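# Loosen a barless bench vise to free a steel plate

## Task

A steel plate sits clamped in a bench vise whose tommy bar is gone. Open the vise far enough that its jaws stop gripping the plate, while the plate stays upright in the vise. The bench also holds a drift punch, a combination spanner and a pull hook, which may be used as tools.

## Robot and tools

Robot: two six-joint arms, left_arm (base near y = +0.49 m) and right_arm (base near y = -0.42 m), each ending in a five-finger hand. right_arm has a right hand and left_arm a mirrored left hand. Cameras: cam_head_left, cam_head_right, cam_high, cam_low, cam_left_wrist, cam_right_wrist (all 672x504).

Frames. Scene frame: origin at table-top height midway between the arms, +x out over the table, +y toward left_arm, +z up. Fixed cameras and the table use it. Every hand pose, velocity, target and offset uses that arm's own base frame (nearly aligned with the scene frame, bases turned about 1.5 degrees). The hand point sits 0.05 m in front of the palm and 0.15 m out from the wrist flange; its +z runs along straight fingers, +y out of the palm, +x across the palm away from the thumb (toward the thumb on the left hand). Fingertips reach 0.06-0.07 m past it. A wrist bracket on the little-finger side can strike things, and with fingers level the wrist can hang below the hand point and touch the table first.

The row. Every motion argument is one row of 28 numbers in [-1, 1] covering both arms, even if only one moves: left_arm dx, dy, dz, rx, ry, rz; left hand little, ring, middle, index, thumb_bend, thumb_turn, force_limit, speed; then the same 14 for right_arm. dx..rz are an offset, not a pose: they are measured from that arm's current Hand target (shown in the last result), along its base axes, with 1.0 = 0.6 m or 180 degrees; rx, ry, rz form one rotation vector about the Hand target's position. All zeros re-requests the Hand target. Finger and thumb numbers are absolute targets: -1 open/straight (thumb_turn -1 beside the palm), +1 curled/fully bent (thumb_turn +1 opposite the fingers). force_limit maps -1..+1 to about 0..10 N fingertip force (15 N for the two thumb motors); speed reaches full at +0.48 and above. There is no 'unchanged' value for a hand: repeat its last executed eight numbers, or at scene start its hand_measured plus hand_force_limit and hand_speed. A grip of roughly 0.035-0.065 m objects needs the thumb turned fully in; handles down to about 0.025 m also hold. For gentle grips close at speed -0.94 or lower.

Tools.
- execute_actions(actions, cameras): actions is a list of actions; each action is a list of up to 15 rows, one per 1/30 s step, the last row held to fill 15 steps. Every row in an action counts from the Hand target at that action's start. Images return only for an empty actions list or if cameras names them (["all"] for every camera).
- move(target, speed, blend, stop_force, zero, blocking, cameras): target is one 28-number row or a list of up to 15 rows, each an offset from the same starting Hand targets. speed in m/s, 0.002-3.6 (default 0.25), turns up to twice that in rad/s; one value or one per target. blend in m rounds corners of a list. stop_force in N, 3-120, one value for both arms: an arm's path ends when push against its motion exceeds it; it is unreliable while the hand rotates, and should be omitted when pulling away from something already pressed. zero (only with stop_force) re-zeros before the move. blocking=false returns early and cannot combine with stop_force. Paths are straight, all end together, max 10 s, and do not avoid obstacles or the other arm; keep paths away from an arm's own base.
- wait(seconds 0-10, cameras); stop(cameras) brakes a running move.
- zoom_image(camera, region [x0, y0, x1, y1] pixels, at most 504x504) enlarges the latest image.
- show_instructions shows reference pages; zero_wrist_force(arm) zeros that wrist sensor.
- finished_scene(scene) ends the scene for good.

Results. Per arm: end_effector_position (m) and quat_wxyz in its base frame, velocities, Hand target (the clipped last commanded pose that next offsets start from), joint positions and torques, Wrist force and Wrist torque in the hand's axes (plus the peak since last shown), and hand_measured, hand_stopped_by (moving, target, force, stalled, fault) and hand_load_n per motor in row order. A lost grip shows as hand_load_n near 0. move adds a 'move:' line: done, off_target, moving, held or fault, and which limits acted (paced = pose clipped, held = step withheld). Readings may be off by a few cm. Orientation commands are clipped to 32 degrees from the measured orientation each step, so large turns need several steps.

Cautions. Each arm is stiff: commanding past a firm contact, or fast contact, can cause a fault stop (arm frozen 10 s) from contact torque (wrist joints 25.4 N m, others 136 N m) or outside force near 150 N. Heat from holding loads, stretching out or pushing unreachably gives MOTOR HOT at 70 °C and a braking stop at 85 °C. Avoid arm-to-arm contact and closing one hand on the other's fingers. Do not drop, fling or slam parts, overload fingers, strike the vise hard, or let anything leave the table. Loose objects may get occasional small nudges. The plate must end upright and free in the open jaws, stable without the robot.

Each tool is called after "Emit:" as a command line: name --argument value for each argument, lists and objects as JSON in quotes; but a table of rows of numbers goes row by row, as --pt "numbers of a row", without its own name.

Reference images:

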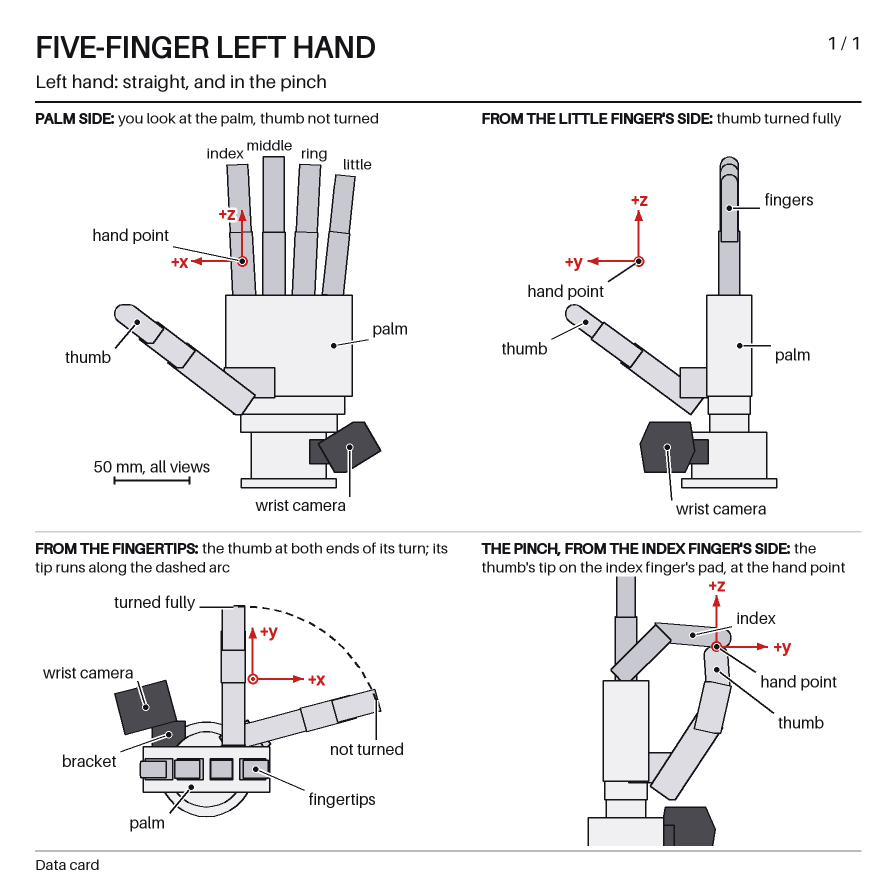

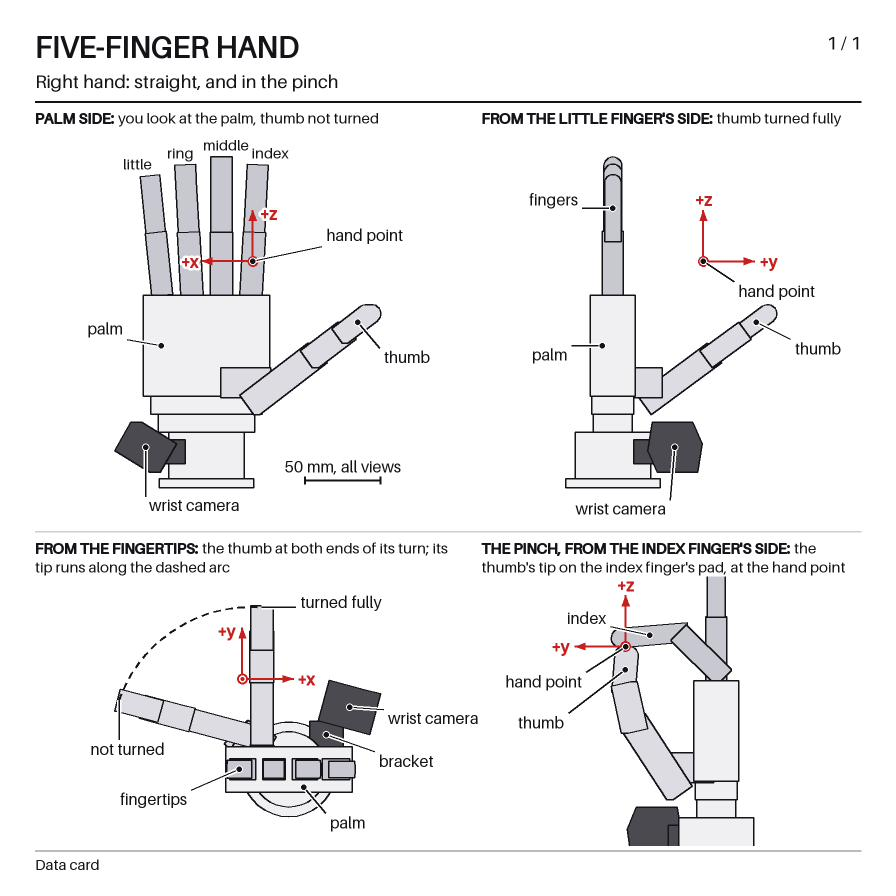

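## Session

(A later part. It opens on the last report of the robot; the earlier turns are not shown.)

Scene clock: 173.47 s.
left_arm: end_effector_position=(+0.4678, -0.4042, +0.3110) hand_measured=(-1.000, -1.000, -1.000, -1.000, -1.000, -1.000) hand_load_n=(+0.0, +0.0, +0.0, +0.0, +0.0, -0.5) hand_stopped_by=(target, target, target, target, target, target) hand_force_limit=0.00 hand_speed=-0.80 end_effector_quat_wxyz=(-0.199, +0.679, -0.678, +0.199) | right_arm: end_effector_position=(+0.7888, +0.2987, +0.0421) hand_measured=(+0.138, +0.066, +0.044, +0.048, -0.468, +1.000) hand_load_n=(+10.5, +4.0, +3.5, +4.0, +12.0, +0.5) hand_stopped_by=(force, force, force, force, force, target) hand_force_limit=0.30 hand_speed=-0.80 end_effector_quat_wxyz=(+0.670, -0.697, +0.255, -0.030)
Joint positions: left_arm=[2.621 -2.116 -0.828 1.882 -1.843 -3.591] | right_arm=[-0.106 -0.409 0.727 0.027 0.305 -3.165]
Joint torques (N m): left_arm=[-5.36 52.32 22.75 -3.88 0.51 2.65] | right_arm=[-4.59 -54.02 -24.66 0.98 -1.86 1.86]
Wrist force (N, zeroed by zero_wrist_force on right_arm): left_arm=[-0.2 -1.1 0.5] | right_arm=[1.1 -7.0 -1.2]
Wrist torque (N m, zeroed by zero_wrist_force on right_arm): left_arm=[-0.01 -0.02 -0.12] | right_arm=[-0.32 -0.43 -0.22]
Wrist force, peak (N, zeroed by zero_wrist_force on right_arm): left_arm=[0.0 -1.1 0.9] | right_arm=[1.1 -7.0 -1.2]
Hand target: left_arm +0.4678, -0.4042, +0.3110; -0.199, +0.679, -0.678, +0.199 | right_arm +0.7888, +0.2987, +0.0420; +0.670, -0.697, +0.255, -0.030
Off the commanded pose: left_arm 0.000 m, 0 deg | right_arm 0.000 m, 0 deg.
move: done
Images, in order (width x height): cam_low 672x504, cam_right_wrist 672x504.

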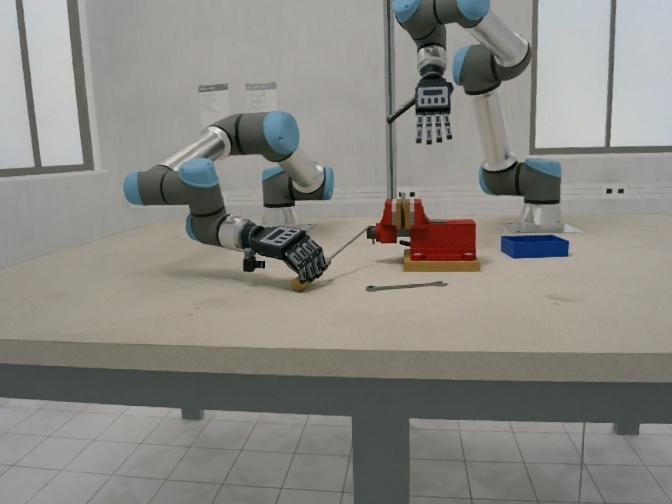

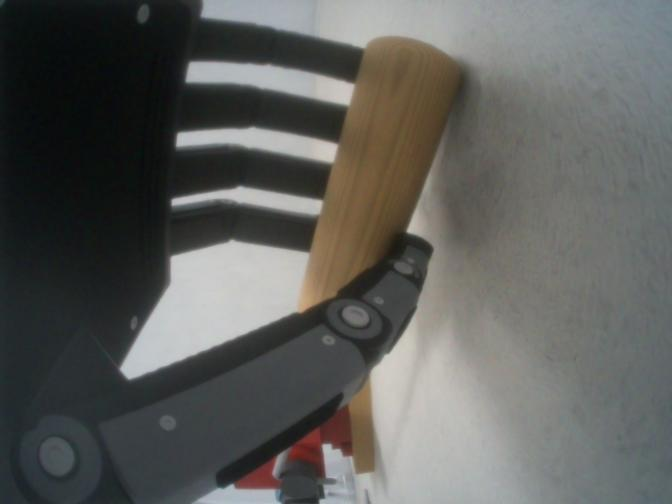

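Emit:
move --pt "0 0 0 0 0 0 -1 -1 -1 -1 -1 -1 0 -0.8 0.002 0 0.0123 0.0003 -0.0111 0 0.4 0.5 0.5 0.5 -0.1 1 0.3 -0.8" --pt "0 0 0 0 0 0 -1 -1 -1 -1 -1 -1 0 -0.8 0.002 0 0.0123 0.0003 -0.0111 0 0.6 0.6 0.6 0.6 0.0 1 0.7 -0.75" --speed 0.04 --cameras '["cam_right_wrist","cam_low","cam_left_wrist"]'

Emit:
zoom_image --camera "cam_low" --region '[220, 180, 410, 320]'

Scene clock: 175.33 s.
left_arm: end_effector_position=(+0.4678, -0.4042, +0.3110) hand_measured=(-1.000, -1.000, -1.000, -1.000, -1.000, -1.000) hand_load_n=(+0.0, +0.0, +0.0, +0.0, +0.0, +0.0) hand_stopped_by=(target, target, target, target, target, target) hand_force_limit=0.00 hand_speed=-0.80 end_effector_quat_wxyz=(-0.199, +0.679, -0.678, +0.199) | right_arm: end_effector_position=(+0.7900, +0.2987, +0.0494) hand_measured=(+0.192, +0.108, +0.084, +0.090, -0.472, +1.000) hand_load_n=(+14.0, +7.5, +10.0, +10.0, +28.0, +2.0) hand_stopped_by=(force, force, force, force, force, target) hand_force_limit=0.70 hand_speed=-0.75 end_effector_quat_wxyz=(+0.674, -0.696, +0.243, -0.042)
Joint positions: left_arm=[2.621 -2.116 -0.828 1.882 -1.843 -3.591] | right_arm=[-0.107 -0.436 0.764 -0.031 0.303 -3.151]
Joint torques (N m): left_arm=[-6.09 52.15 22.27 -3.75 0.49 2.6] | right_arm=[-2.53 -52.32 -30.65 2.4 0.86 -1.89]
Wrist force (N, zeroed by zero_wrist_force on right_arm): left_arm=[0.0 -0.8 0.6] | right_arm=[2.9 -0.2 -2.0]
Wrist torque (N m, zeroed by zero_wrist_force on right_arm): left_arm=[0.02 -0.03 -0.12] | right_arm=[-0.37 -0.53 -0.14]
Wrist force, peak (N, zeroed by zero_wrist_force on right_arm): left_arm=[0.0 -1.3 0.8] | right_arm=[1.0 -7.1 -1.5]
Hand target: left_arm +0.4678, -0.4042, +0.3110; -0.199, +0.679, -0.678, +0.199 | right_arm +0.7900, +0.2987, +0.0494; +0.674, -0.696, +0.243, -0.042
Off the commanded pose: left_arm 0.000 m, 0 deg | right_arm 0.000 m, 0 deg.
move: done
Images, in order (width x height): cam_low 672x504, cam_left_wrist 672x504, cam_right_wrist 672x504.

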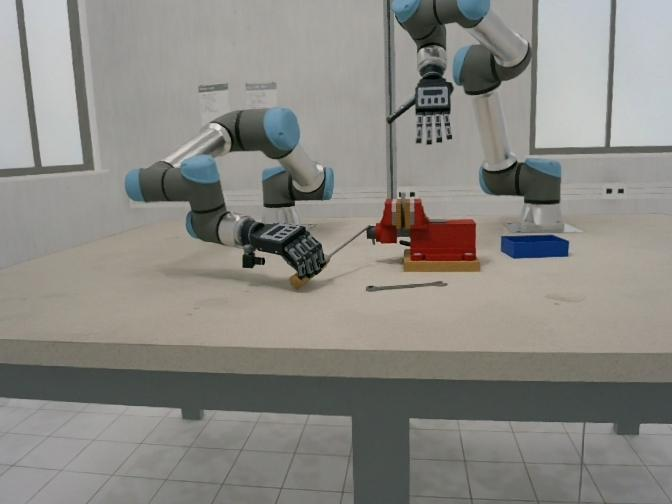

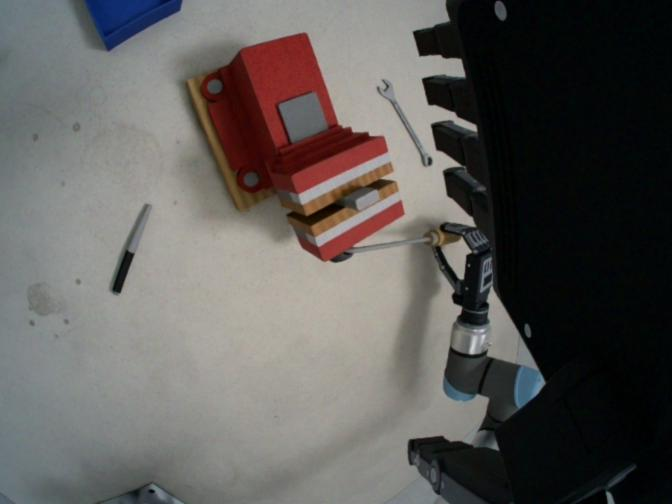

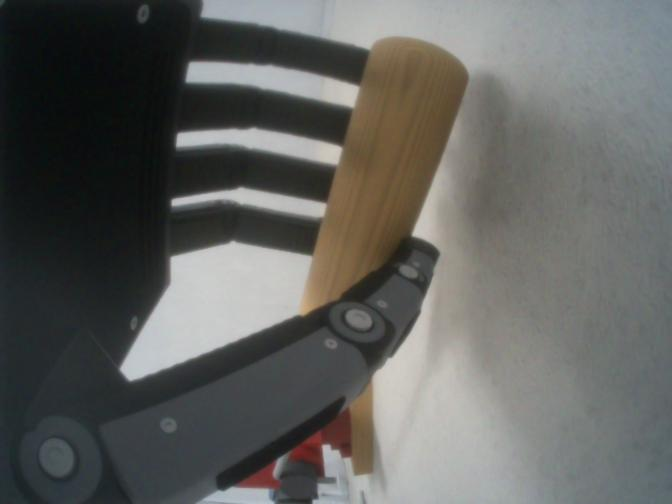

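Scaled by 2.653 from the camera's 672x504 image, which has a finer 960x720 frame.

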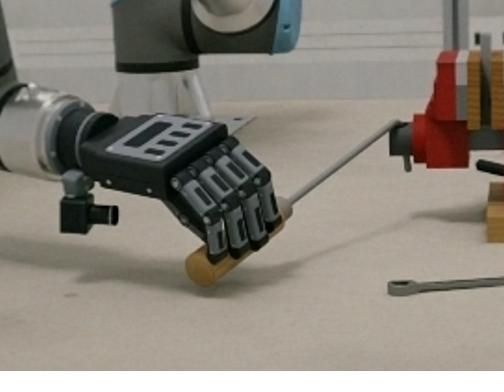

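Emit:
move --pt "0 0 0 0 0 0 -1 -1 -1 -1 -1 -1 0 -0.8 0.0039 0.0001 0.0498 0.0012 -0.0444 0 0.6 0.6 0.6 0.6 0.0 1 0.7 -0.75" --speed 0.06 --stop_force 30 --cameras '["cam_low"]'

Emit:
zoom_image --camera "cam_low" --region '[270, 180, 410, 280]'

Scene clock: 178.07 s.
left_arm: end_effector_position=(+0.4678, -0.4042, +0.3110) hand_measured=(-1.000, -1.000, -1.000, -1.000, -1.000, -1.000) hand_load_n=(+0.0, +0.0, +0.0, +0.0, +0.0, +0.0) hand_stopped_by=(target, target, target, target, target, target) hand_force_limit=0.00 hand_speed=-0.80 end_effector_quat_wxyz=(-0.199, +0.679, -0.678, +0.199) | right_arm: end_effector_position=(+0.7923, +0.2988, +0.0793) hand_measured=(+0.192, +0.108, +0.084, +0.090, -0.472, +1.000) hand_load_n=(+12.0, +6.0, +8.5, +7.0, +31.0, +1.5) hand_stopped_by=(force, force, force, force, force, target) hand_force_limit=0.70 hand_speed=-0.75 end_effector_quat_wxyz=(+0.691, -0.690, +0.196, -0.090)
Joint positions: left_arm=[2.621 -2.116 -0.828 1.882 -1.843 -3.591] | right_arm=[-0.108 -0.541 0.908 -0.267 0.298 -3.09]
Joint torques (N m): left_arm=[-6.08 52.75 22.31 -3.69 0.48 2.67] | right_arm=[-2.98 -51.69 -31.62 1.81 1.32 -1.75]
Wrist force (N, zeroed by zero_wrist_force on right_arm): left_arm=[0.0 -1.0 0.7] | right_arm=[1.3 3.3 -1.9]
Wrist torque (N m, zeroed by zero_wrist_force on right_arm): left_arm=[0.00 -0.05 -0.11] | right_arm=[-0.01 -0.44 -0.29]
Wrist force, peak (N, zeroed by zero_wrist_force on right_arm): left_arm=[-0.2 -1.3 0.9] | right_arm=[4.4 0.9 -1.9]
Hand target: left_arm +0.4678, -0.4042, +0.3110; -0.199, +0.679, -0.678, +0.199 | right_arm +0.7923, +0.2988, +0.0793; +0.691, -0.690, +0.196, -0.090
Off the commanded pose: left_arm 0.000 m, 0 deg | right_arm 0.000 m, 0 deg.
move: done
Images, in order (width x height): cam_low 672x504.

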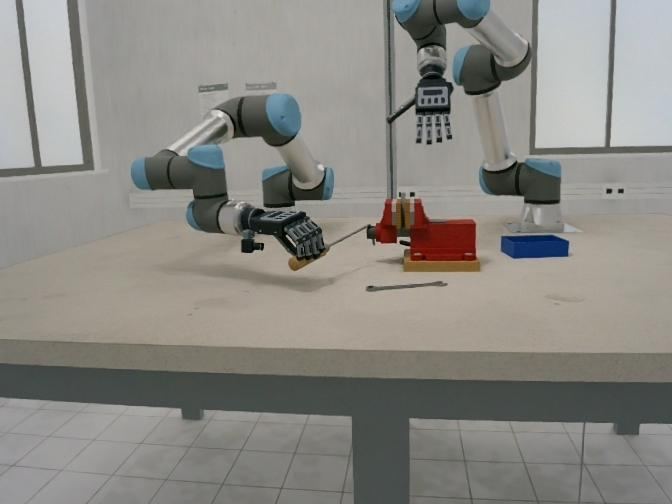

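Scaled by 3.600 from the camera's 672x504 image, which has a finer 960x720 frame.

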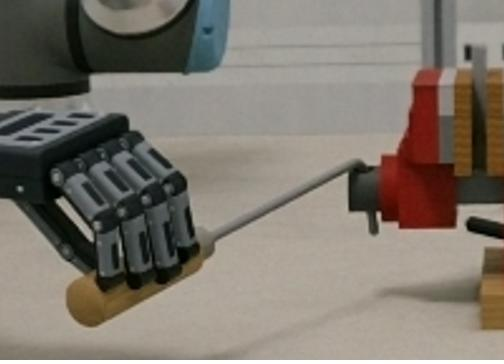

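Emit:
move --pt "0 0 0 0 0 0 -1 -1 -1 -1 -1 -1 0 -0.8 -0.0031 0 0.0498 0.0012 -0.0444 0 0.6 0.6 0.6 0.6 0.0 1 0.7 -0.75" --speed 0.06 --stop_force 30 --cameras '["cam_low"]'

Emit:
zoom_image --camera "cam_low" --region '[270, 180, 410, 280]'

Scene clock: 180.70 s.
left_arm: end_effector_position=(+0.4678, -0.4042, +0.3110) hand_measured=(-1.000, -1.000, -1.000, -1.000, -1.000, -1.000) hand_load_n=(+0.0, +0.0, +0.0, +0.0, +0.0, +0.0) hand_stopped_by=(target, target, target, target, target, target) hand_force_limit=0.00 hand_speed=-0.80 end_effector_quat_wxyz=(-0.199, +0.679, -0.678, +0.199) | right_arm: end_effector_position=(+0.7905, +0.2988, +0.1092) hand_measured=(+0.192, +0.108, +0.084, +0.090, -0.472, +1.000) hand_load_n=(+14.5, +7.5, +9.5, +8.0, +29.5, -0.5) hand_stopped_by=(force, force, force, force, force, target) hand_force_limit=0.70 hand_speed=-0.75 end_effector_quat_wxyz=(+0.704, -0.681, +0.147, -0.137)
Joint positions: left_arm=[2.621 -2.116 -0.828 1.882 -1.843 -3.591] | right_arm=[-0.11 -0.641 1.051 -0.51 0.297 -3.025]
Joint torques (N m): left_arm=[-5.61 52.91 22.72 -3.75 0.56 2.63] | right_arm=[-2.93 -50.4 -31.12 1.59 1.05 -1.25]
Wrist force (N, zeroed by zero_wrist_force on right_arm): left_arm=[0.0 -1.0 0.5] | right_arm=[4.8 3.4 -2.7]
Wrist torque (N m, zeroed by zero_wrist_force on right_arm): left_arm=[0.00 -0.05 -0.11] | right_arm=[-0.26 -0.41 -0.47]
Wrist force, peak (N, zeroed by zero_wrist_force on right_arm): left_arm=[0.2 -1.4 0.5] | right_arm=[19.8 2.9 -2.1]
Hand target: left_arm +0.4678, -0.4042, +0.3110; -0.199, +0.679, -0.678, +0.199 | right_arm +0.7905, +0.2988, +0.1092; +0.704, -0.681, +0.147, -0.137
Off the commanded pose: left_arm 0.000 m, 0 deg | right_arm 0.000 m, 0 deg.
move: done
Images, in order (width x height): cam_low 672x504.

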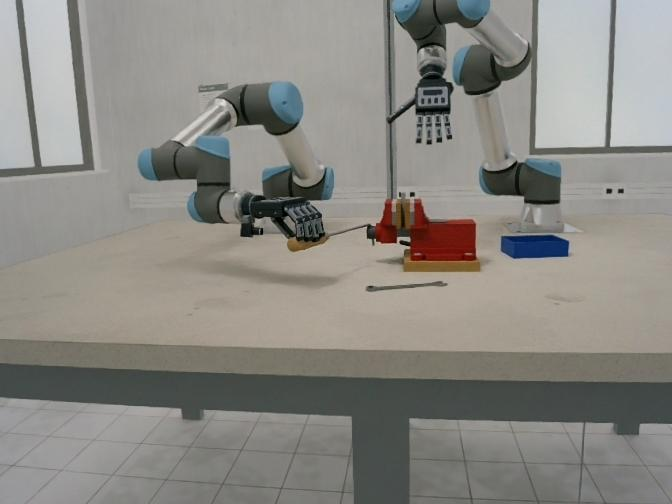

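Scaled by 3.600 from the camera's 672x504 image, which has a finer 960x720 frame.

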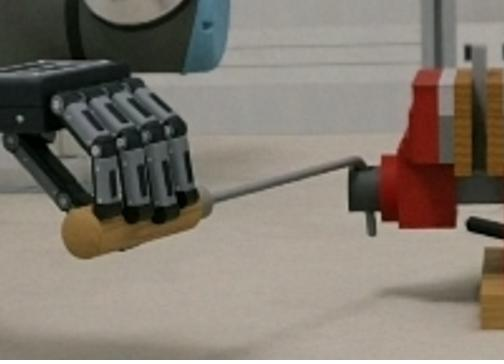

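Emit:
move --pt "0 0 0 0 0 0 -1 -1 -1 -1 -1 -1 0 -0.8 -0.0100 -0.0003 0.0489 0.0012 -0.0444 0 0.6 0.6 0.6 0.6 0.0 1 0.7 -0.75" --speed 0.06 --stop_force 30 --cameras '["cam_low","cam_head_right"]'

Emit:
zoom_image --camera "cam_low" --region '[270, 180, 410, 280]'

Emit:
zoom_image --camera "cam_head_right" --region '[220, 350, 320, 440]'

Scene clock: 184.67 s.
left_arm: end_effector_position=(+0.4678, -0.4042, +0.3110) hand_measured=(-1.000, -1.000, -1.000, -1.000, -1.000, -1.000) hand_load_n=(+0.0, +0.0, +0.0, +0.0, +0.0, +0.0) hand_stopped_by=(target, target, target, target, target, target) hand_force_limit=0.00 hand_speed=-0.80 end_effector_quat_wxyz=(-0.199, +0.679, -0.678, +0.199) | right_arm: end_effector_position=(+0.7845, +0.2986, +0.1385) hand_measured=(+0.192, +0.108, +0.084, +0.090, -0.472, +1.000) hand_load_n=(+14.5, +7.0, +8.5, +6.0, +31.5, -0.5) hand_stopped_by=(force, force, force, force, force, target) hand_force_limit=0.70 hand_speed=-0.75 end_effector_quat_wxyz=(+0.714, -0.668, +0.098, -0.184)
Joint positions: left_arm=[2.621 -2.116 -0.828 1.882 -1.843 -3.591] | right_arm=[-0.112 -0.734 1.188 -0.756 0.298 -2.959]
Joint torques (N m): left_arm=[-5.43 52.96 22.72 -3.8 0.56 2.65] | right_arm=[-7.91 -49.05 -33.69 0.31 2.33 -1.92]
Wrist force (N, zeroed by zero_wrist_force on right_arm): left_arm=[-0.1 -0.9 0.6] | right_arm=[-3.9 5.8 -3.1]
Wrist torque (N m, zeroed by zero_wrist_force on right_arm): left_arm=[0.02 -0.04 -0.12] | right_arm=[-0.06 -0.43 -0.49]
Wrist force, peak (N, zeroed by zero_wrist_force on right_arm): left_arm=[-0.2 -1.2 0.8] | right_arm=[10.9 3.3 -2.8]
Hand target: left_arm +0.4678, -0.4042, +0.3110; -0.199, +0.679, -0.678, +0.199 | right_arm +0.7845, +0.2986, +0.1385; +0.714, -0.668, +0.098, -0.184
Off the commanded pose: left_arm 0.000 m, 0 deg | right_arm 0.000 m, 0 deg.
move: done
Images, in order (width x height): cam_head_right 672x504, cam_low 672x504.

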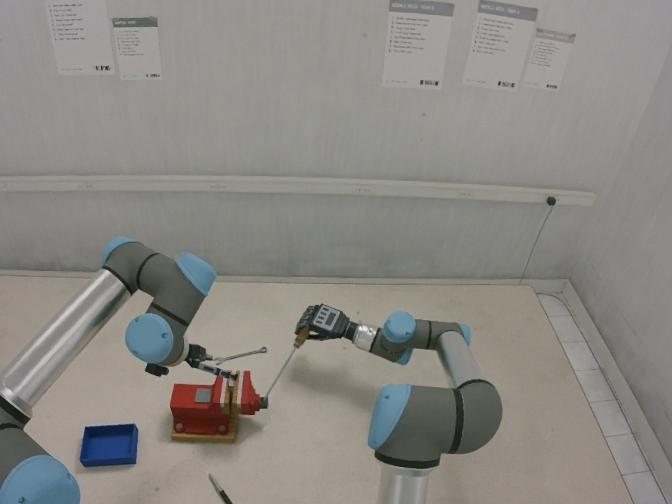

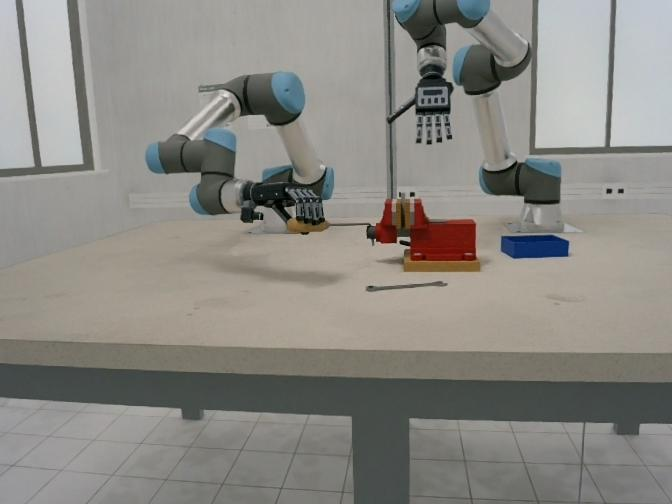

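Scaled by 3.600 from the camera's 672x504 image, which has a finer 960x720 frame.

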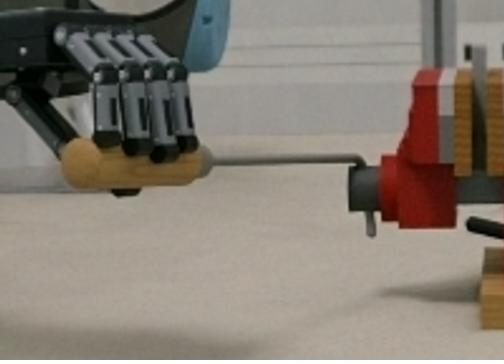

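Scaled by 5.040 from the camera's 672x504 image, which has a finer 960x720 frame.

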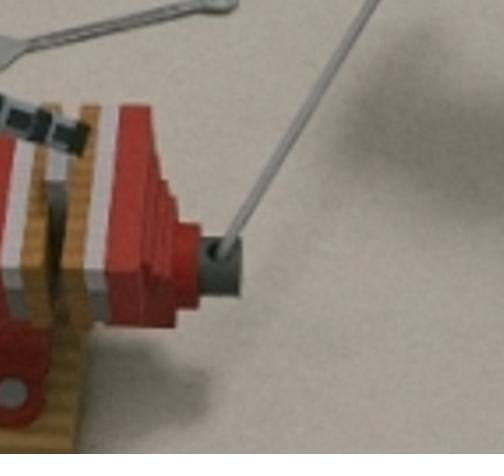

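Emit:
move --pt "0 0 0 0 0 0 -1 -1 -1 -1 -1 -1 0 -0.8 -0.0219 -0.0006 0.0584 0.0016 -0.0556 0 0.6 0.6 0.6 0.6 0.0 1 0.7 -0.75" --pt "0 0 0 0 0 0 -1 -1 -1 -1 -1 -1 0 -0.8 -0.0536 -0.0015 0.1122 0.0031 -0.1111 0 0.6 0.6 0.6 0.6 0.0 1 0.7 -0.75" --speed 0.07 --stop_force 30 --blend 0.005 --cameras '["cam_low","cam_head_right"]'

Emit:
zoom_image --camera "cam_low" --region '[270, 180, 410, 280]'

Emit:
zoom_image --camera "cam_head_right" --region '[220, 350, 320, 440]'

Scene clock: 188.70 s.
left_arm: end_effector_position=(+0.4678, -0.4042, +0.3110) hand_measured=(-1.000, -1.000, -1.000, -1.000, -1.000, -1.000) hand_load_n=(+0.0, +0.0, +0.0, +0.0, +0.0, +0.0) hand_stopped_by=(target, target, target, target, target, target) hand_force_limit=0.00 hand_speed=-0.80 end_effector_quat_wxyz=(-0.199, +0.679, -0.678, +0.199) | right_arm: end_effector_position=(+0.7523, +0.2977, +0.2058) hand_measured=(+0.192, +0.108, +0.084, +0.090, -0.472, +1.000) hand_load_n=(+17.0, +7.5, +7.5, +2.0, +34.0, -0.5) hand_stopped_by=(force, force, force, force, force, target) hand_force_limit=0.70 hand_speed=-0.75 end_effector_quat_wxyz=(+0.723, -0.623, -0.027, -0.297)
Joint positions: left_arm=[2.621 -2.116 -0.828 1.882 -1.843 -3.591] | right_arm=[-0.121 -0.922 1.504 -1.377 0.317 -2.803]
Joint torques (N m): left_arm=[-5.37 52.96 22.46 -3.76 0.39 2.67] | right_arm=[-5.48 -45.17 -36.35 -2.51 2.72 -2.12]
Wrist force (N, zeroed by zero_wrist_force on right_arm): left_arm=[-0.1 -0.9 0.8] | right_arm=[-9.9 6.5 -4.2]
Wrist torque (N m, zeroed by zero_wrist_force on right_arm): left_arm=[0.00 -0.03 -0.11] | right_arm=[-0.04 -0.60 -0.42]
Wrist force, peak (N, zeroed by zero_wrist_force on right_arm): left_arm=[0.0 -1.4 0.6] | right_arm=[-10.6 6.6 -4.5]
Hand target: left_arm +0.4678, -0.4042, +0.3110; -0.199, +0.679, -0.678, +0.199 | right_arm +0.7523, +0.2977, +0.2058; +0.723, -0.623, -0.027, -0.297
Off the commanded pose: left_arm 0.000 m, 0 deg | right_arm 0.000 m, 0 deg.
move: done
Images, in order (width x height): cam_head_right 672x504, cam_low 672x504.

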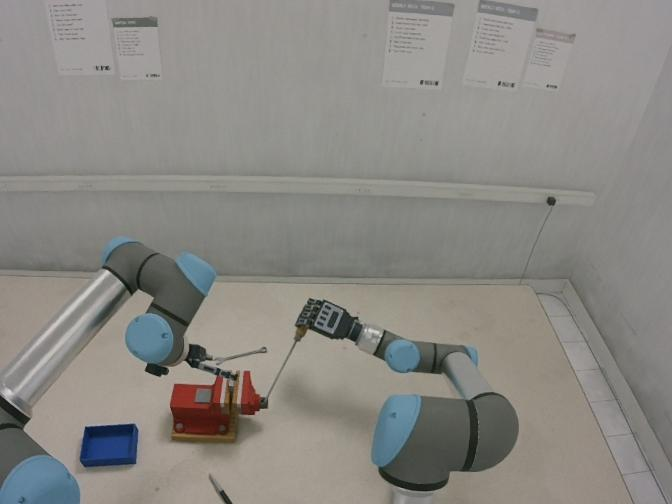

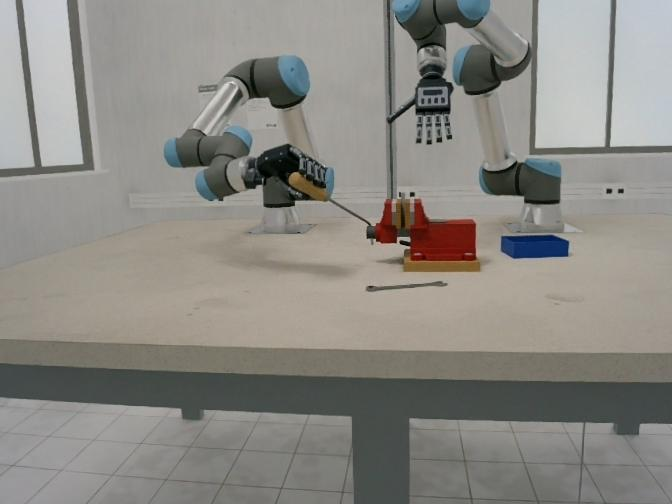

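Scaled by 3.600 from the camera's 672x504 image, which has a finer 960x720 frame.

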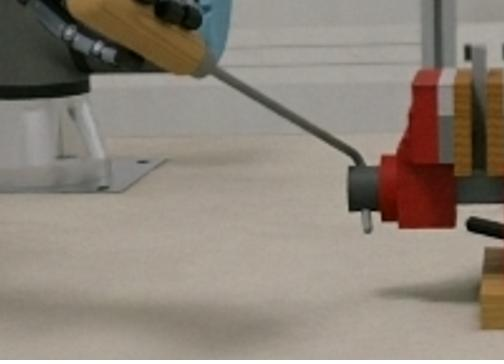

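Scaled by 5.040 from the camera's 672x504 image, which has a finer 960x720 frame.

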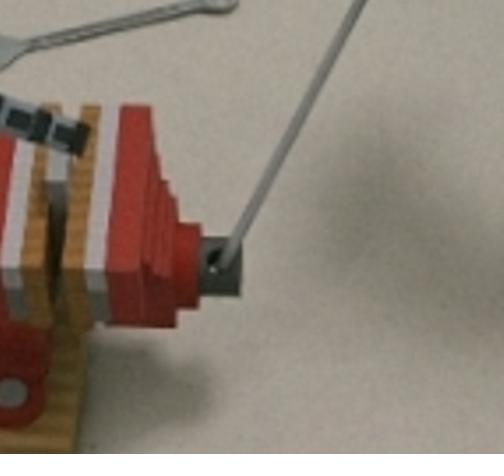

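Emit:
move --pt "0 0 0 0 0 0 -1 -1 -1 -1 -1 -1 0 -0.8 -0.0413 -0.0007 0.047 0.0016 -0.0556 0 0.6 0.6 0.6 0.6 0.0 1 0.7 -0.75" --pt "0 0 0 0 0 0 -1 -1 -1 -1 -1 -1 0 -0.8 -0.0895 -0.0021 0.0866 0.0031 -0.1111 0 0.6 0.6 0.6 0.6 0.0 1 0.7 -0.75" --speed 0.07 --stop_force 30 --blend 0.005 --cameras '["cam_low","cam_head_right","cam_high"]'

Emit:
zoom_image --camera "cam_low" --region '[270, 160, 410, 260]'

Emit:
zoom_image --camera "cam_head_right" --region '[220, 350, 320, 440]'

Scene clock: 192.70 s.
left_arm: end_effector_position=(+0.4678, -0.4042, +0.3110) hand_measured=(-1.000, -1.000, -1.000, -1.000, -1.000, -1.000) hand_load_n=(+0.0, +0.0, +0.0, +0.0, +0.0, +0.0) hand_stopped_by=(target, target, target, target, target, target) hand_force_limit=0.00 hand_speed=-0.80 end_effector_quat_wxyz=(-0.199, +0.679, -0.678, +0.199) | right_arm: end_effector_position=(+0.6986, +0.2964, +0.2578) hand_measured=(+0.192, +0.108, +0.084, +0.090, -0.472, +1.000) hand_load_n=(+18.5, +8.0, +7.0, +0.5, +35.0, +1.0) hand_stopped_by=(force, force, force, force, force, target) hand_force_limit=0.70 hand_speed=-0.75 end_effector_quat_wxyz=(+0.711, -0.558, -0.150, -0.400)
Joint positions: left_arm=[2.621 -2.116 -0.828 1.882 -1.843 -3.591] | right_arm=[-0.133 -1.038 1.767 -1.98 0.356 -2.687]
Joint torques (N m): left_arm=[-5.92 51.82 21.61 -3.73 0.72 2.52] | right_arm=[-8.39 -43.64 -39.42 -5.62 5.04 -2.76]
Wrist force (N, zeroed by zero_wrist_force on right_arm): left_arm=[0.0 -0.9 0.4] | right_arm=[-18.4 7.4 -5.0]
Wrist torque (N m, zeroed by zero_wrist_force on right_arm): left_arm=[0.02 -0.05 -0.11] | right_arm=[-0.16 -0.65 -0.38]
Wrist force, peak (N, zeroed by zero_wrist_force on right_arm): left_arm=[-0.2 -1.2 1.0] | right_arm=[-18.9 7.7 -5.0]
Hand target: left_arm +0.4678, -0.4042, +0.3110; -0.199, +0.679, -0.678, +0.199 | right_arm +0.6986, +0.2964, +0.2578; +0.711, -0.558, -0.150, -0.400
Off the commanded pose: left_arm 0.000 m, 0 deg | right_arm 0.000 m, 0 deg.
move: done
Images, in order (width x height): cam_head_right 672x504, cam_high 672x504, cam_low 672x504.

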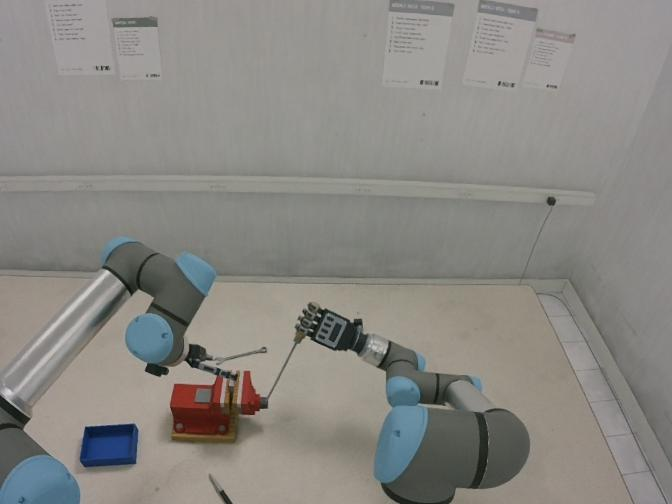

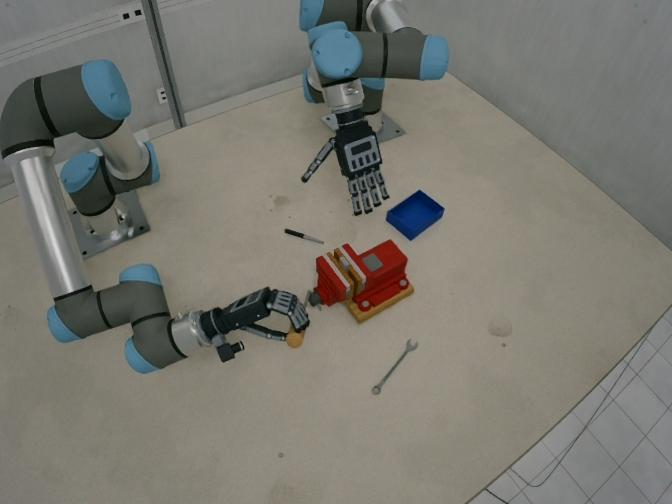

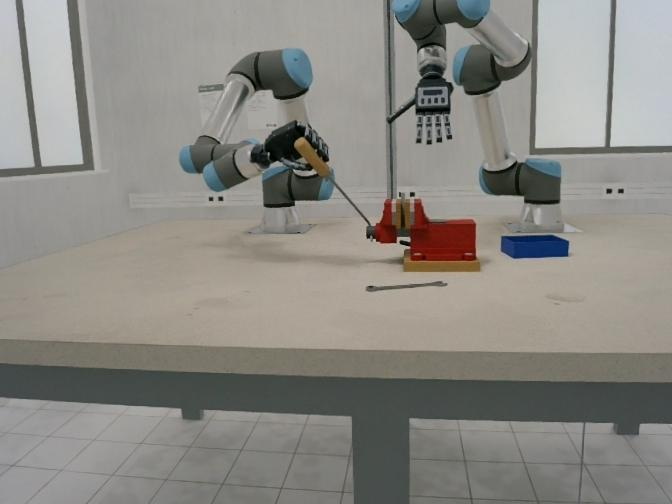

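Scaled by 3.600 from the camera's 672x504 image, which has a finer 960x720 frame.

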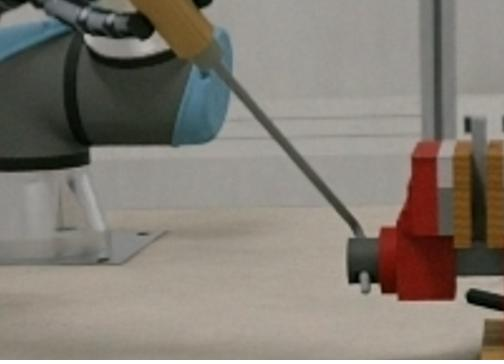

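Scaled by 5.040 from the camera's 672x504 image, which has a finer 960x720 frame.

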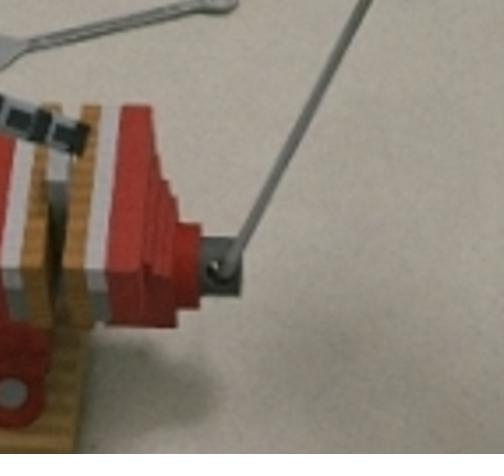

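Emit:
move --pt "0 0 0 0 0 0 -1 -1 -1 -1 -1 -1 0 -0.8 -0.0552 -0.0008 0.0293 0.0016 -0.0556 0 0.6 0.6 0.6 0.6 0.0 1 0.7 -0.75" --pt "0 0 0 0 0 0 -1 -1 -1 -1 -1 -1 0 -0.8 -0.1139 -0.0025 0.05 0.0031 -0.1111 0 0.6 0.6 0.6 0.6 0.0 1 0.7 -0.75" --speed 0.07 --stop_force 30 --blend 0.005 --cameras '["cam_low","cam_head_right","cam_high"]'

Emit:
zoom_image --camera "cam_low" --region '[270, 160, 410, 260]'

Emit:
zoom_image --camera "cam_head_right" --region '[220, 350, 320, 440]'

Scene clock: 196.97 s.
left_arm: end_effector_position=(+0.4678, -0.4042, +0.3110) hand_measured=(-1.000, -1.000, -1.000, -1.000, -1.000, -1.000) hand_load_n=(+0.0, +0.0, +0.0, +0.0, -0.5, +0.0) hand_stopped_by=(target, target, target, target, target, target) hand_force_limit=0.00 hand_speed=-0.80 end_effector_quat_wxyz=(-0.199, +0.679, -0.678, +0.199) | right_arm: end_effector_position=(+0.6303, +0.2949, +0.2878) hand_measured=(+0.192, +0.108, +0.084, +0.090, -0.474, +1.000) hand_load_n=(+17.5, +9.5, +7.5, +0.0, +36.5, +14.0) hand_stopped_by=(force, force, force, force, force, target) hand_force_limit=0.70 hand_speed=-0.75 end_effector_quat_wxyz=(+0.677, -0.477, -0.270, -0.492)
Joint positions: left_arm=[2.621 -2.116 -0.828 1.882 -1.843 -3.591] | right_arm=[-0.149 -1.072 1.973 -2.55 0.413 -2.628]
Joint torques (N m): left_arm=[-4.84 51.79 21.91 -3.79 0.62 2.74] | right_arm=[-6 -43.72 -38.64 -6.93 6.7 -3.11]
Wrist force (N, zeroed by zero_wrist_force on right_arm): left_arm=[0.2 -1.0 0.5] | right_arm=[-26.9 7.8 -3.9]
Wrist torque (N m, zeroed by zero_wrist_force on right_arm): left_arm=[0.00 -0.07 -0.10] | right_arm=[-0.13 -0.41 -0.30]
Wrist force, peak (N, zeroed by zero_wrist_force on right_arm): left_arm=[-0.3 -1.4 0.6] | right_arm=[-28.6 8.2 -4.3]
Hand target: left_arm +0.4678, -0.4042, +0.3110; -0.199, +0.679, -0.678, +0.199 | right_arm +0.6303, +0.2949, +0.2878; +0.677, -0.477, -0.270, -0.492
Off the commanded pose: left_arm 0.000 m, 0 deg | right_arm 0.000 m, 0 deg.
move: done
Images, in order (width x height): cam_head_right 672x504, cam_high 672x504, cam_low 672x504.

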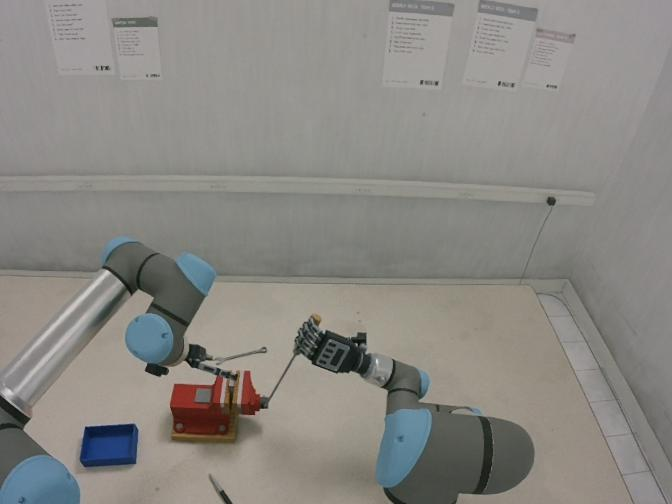

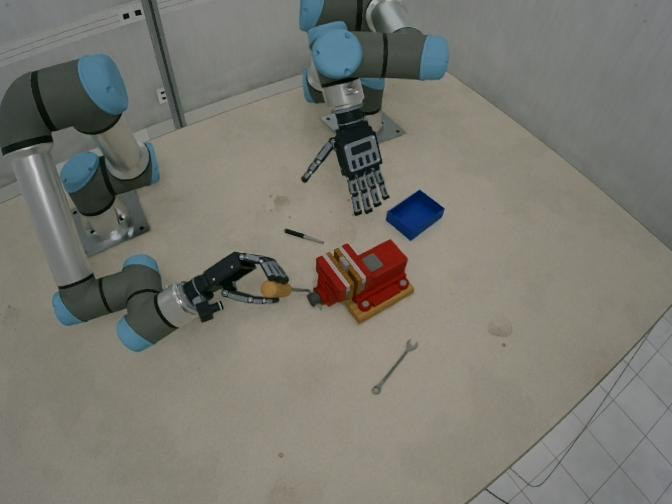

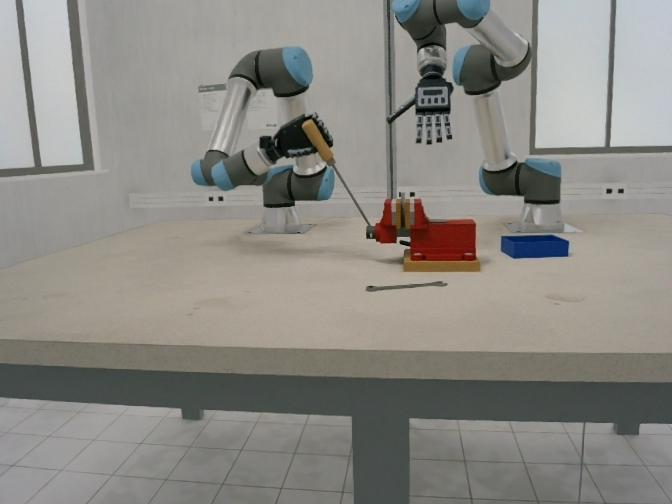

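Scaled by 3.600 from the camera's 672x504 image, which has a finer 960x720 frame.

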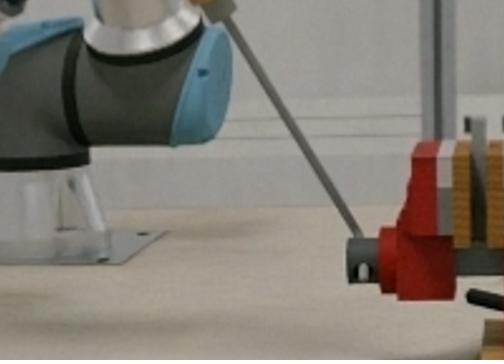

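Scaled by 5.040 from the camera's 672x504 image, which has a finer 960x720 frame.

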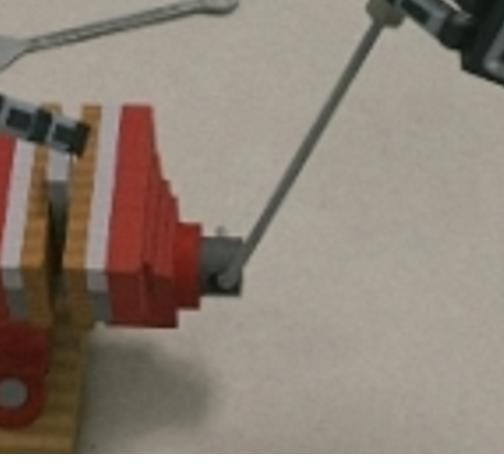

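Emit:
move --pt "-0.2 0.05 0.12 0 0 0 -1 -1 -1 -1 -1 -1 0 -0.8 -0.0621 -0.0007 0.0079 0.0016 -0.0556 0 0.6 0.6 0.6 0.6 0.0 1 0.7 -0.75" --pt "-0.25 0.08 0.15 0 0 0 -1 -1 -1 -1 -1 -1 0 -0.8 -0.0931 -0.0016 0.0089 0.0023 -0.0833 0 0.6 0.6 0.6 0.6 0.0 1 0.7 -0.75" --speed 0.07 --stop_force 30 --blend 0.005 --cameras '["cam_low","cam_head_right","cam_high"]'

Emit:
zoom_image --camera "cam_low" --region '[350, 180, 490, 280]'

Emit:
zoom_image --camera "cam_head_right" --region '[220, 350, 320, 440]'

Scene clock: 201.90 s.
left_arm: end_effector_position=(+0.3178, -0.3562, +0.4010) hand_measured=(-1.000, -1.000, -1.000, -1.000, -1.000, -1.000) hand_load_n=(+0.0, +0.0, +0.0, +0.0, +0.0, +0.0) hand_stopped_by=(target, target, target, target, target, target) hand_force_limit=0.00 hand_speed=-0.80 end_effector_quat_wxyz=(-0.199, +0.679, -0.678, +0.199) | right_arm: end_effector_position=(+0.5744, +0.2940, +0.2931) hand_measured=(+0.192, +0.108, +0.084, +0.090, -0.474, +0.998) hand_load_n=(+17.5, +10.0, +8.0, +0.0, +36.5, +21.0) hand_stopped_by=(force, force, force, force, force, target) hand_force_limit=0.70 hand_speed=-0.75 end_effector_quat_wxyz=(+0.637, -0.406, -0.354, -0.551)
Joint positions: left_arm=[2.532 -1.784 -1.066 1.764 -1.885 -3.673] | right_arm=[-0.162 -1.042 2.087 -2.958 0.462 -2.622]
Joint torques (N m): left_arm=[7.19 21.29 26.46 1.82 0.71 2.7] | right_arm=[-2.73 -57.56 -33.49 -7.22 7.74 0.82]
Wrist force (N, zeroed by zero_wrist_force on right_arm): left_arm=[-0.2 -1.0 0.4] | right_arm=[-32.7 8.0 -3.7]
Wrist torque (N m, zeroed by zero_wrist_force on right_arm): left_arm=[0.01 -0.03 -0.06] | right_arm=[-0.20 -0.33 -0.21]
Wrist force, peak (N, zeroed by zero_wrist_force on right_arm): left_arm=[0.3 -1.4 1.3] | right_arm=[-35.2 9.1 -3.9]
Hand target: left_arm +0.3178, -0.3562, +0.4010; -0.199, +0.679, -0.678, +0.199 | right_arm +0.5744, +0.2940, +0.2931; +0.637, -0.406, -0.354, -0.551
Off the commanded pose: left_arm 0.000 m, 0 deg | right_arm 0.000 m, 0 deg.
move: done
Images, in order (width x height): cam_head_right 672x504, cam_high 672x504, cam_low 672x504.

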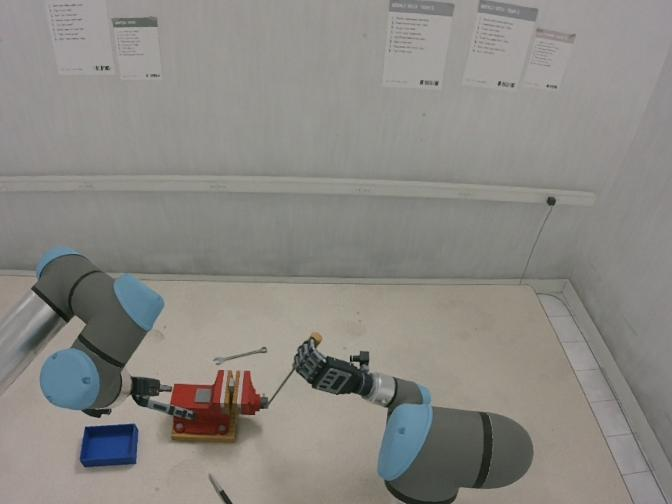

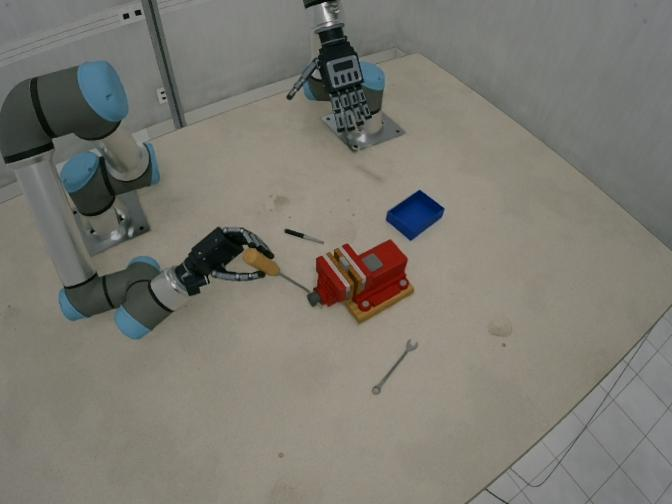

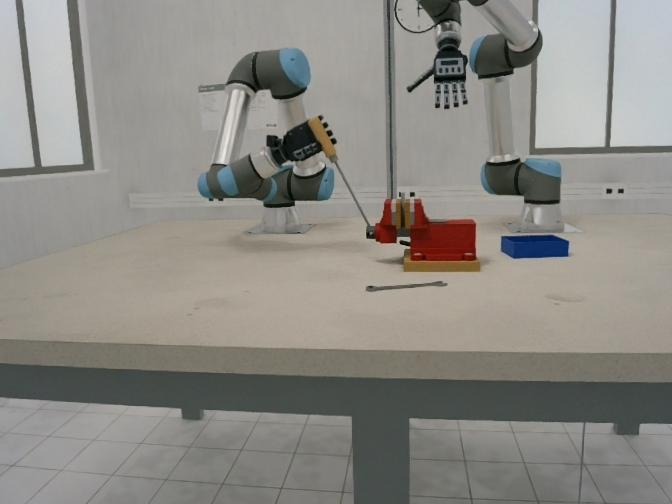

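Scaled by 3.600 from the camera's 672x504 image, which has a finer 960x720 frame.

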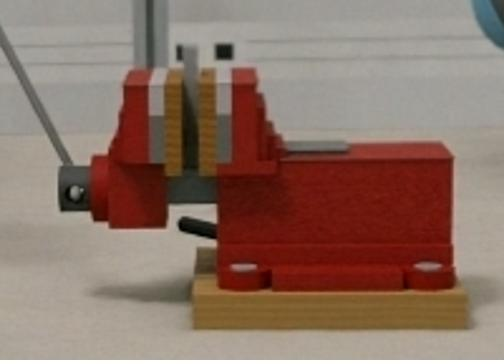

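Scaled by 5.040 from the camera's 672x504 image, which has a finer 960x720 frame.

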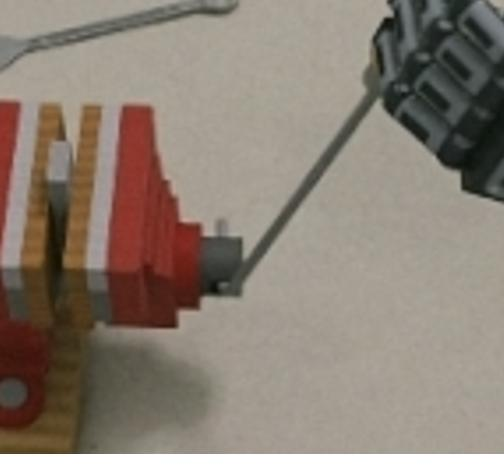

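Emit:
move --pt "0 0 0 0 0 0 -1 -1 -1 -1 -1 -1 0 -0.8 -0.0004 0.0014 -0.003 0 0 0 0.6 0.6 0.6 0.6 0.0 1 0.7 -0.75" --speed 0.03 --cameras '["cam_head_left"]'

Emit:
zoom_image --camera "cam_head_left" --region '[220, 350, 320, 440]'

Scene clock: 203.77 s.
left_arm: end_effector_position=(+0.3178, -0.3562, +0.4010) hand_measured=(-1.000, -1.000, -1.000, -1.000, -1.000, -1.000) hand_load_n=(+0.0, -0.5, +0.0, +0.0, +0.0, +0.0) hand_stopped_by=(target, target, target, target, target, target) hand_force_limit=0.00 hand_speed=-0.80 end_effector_quat_wxyz=(-0.199, +0.679, -0.678, +0.199) | right_arm: end_effector_position=(+0.5742, +0.2948, +0.2913) hand_measured=(+0.192, +0.106, +0.084, +0.090, -0.474, +0.998) hand_load_n=(+16.0, +10.5, +9.5, +0.5, +34.5, +18.5) hand_stopped_by=(force, force, force, force, force, target) hand_force_limit=0.70 hand_speed=-0.75 end_effector_quat_wxyz=(+0.637, -0.406, -0.354, -0.551)
Joint positions: left_arm=[2.532 -1.784 -1.066 1.764 -1.885 -3.673] | right_arm=[-0.16 -1.039 2.088 -2.959 0.461 -2.626]
Joint torques (N m): left_arm=[7.02 21.77 25.96 1.8 0.75 2.72] | right_arm=[6.17 -29.95 -2.73 -3.56 0.56 -1.17]
Wrist force (N, zeroed by zero_wrist_force on right_arm): left_arm=[-0.5 -0.8 0.4] | right_arm=[-3.2 1.1 -2.8]
Wrist torque (N m, zeroed by zero_wrist_force on right_arm): left_arm=[0.03 0.01 -0.09] | right_arm=[-0.26 0.03 -0.27]
Wrist force, peak (N, zeroed by zero_wrist_force on right_arm): left_arm=[-0.3 -0.8 1.1] | right_arm=[-33.3 8.1 -3.9]
Hand target: left_arm +0.3178, -0.3562, +0.4010; -0.199, +0.679, -0.678, +0.199 | right_arm +0.5742, +0.2948, +0.2913; +0.637, -0.406, -0.354, -0.551
Off the commanded pose: left_arm 0.000 m, 0 deg | right_arm 0.000 m, 0 deg.
move: done
Images, in order (width x height): cam_head_left 672x504.

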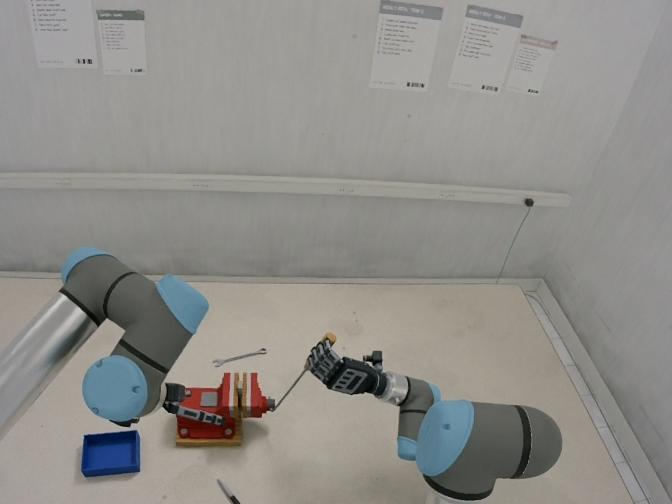

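Scaled by 5.040 from the camera's 672x504 image, which has a finer 960x720 frame.

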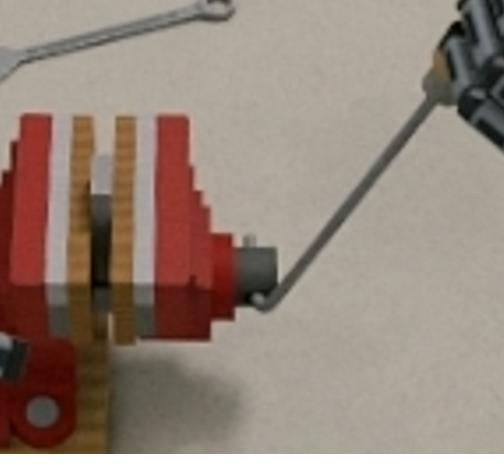

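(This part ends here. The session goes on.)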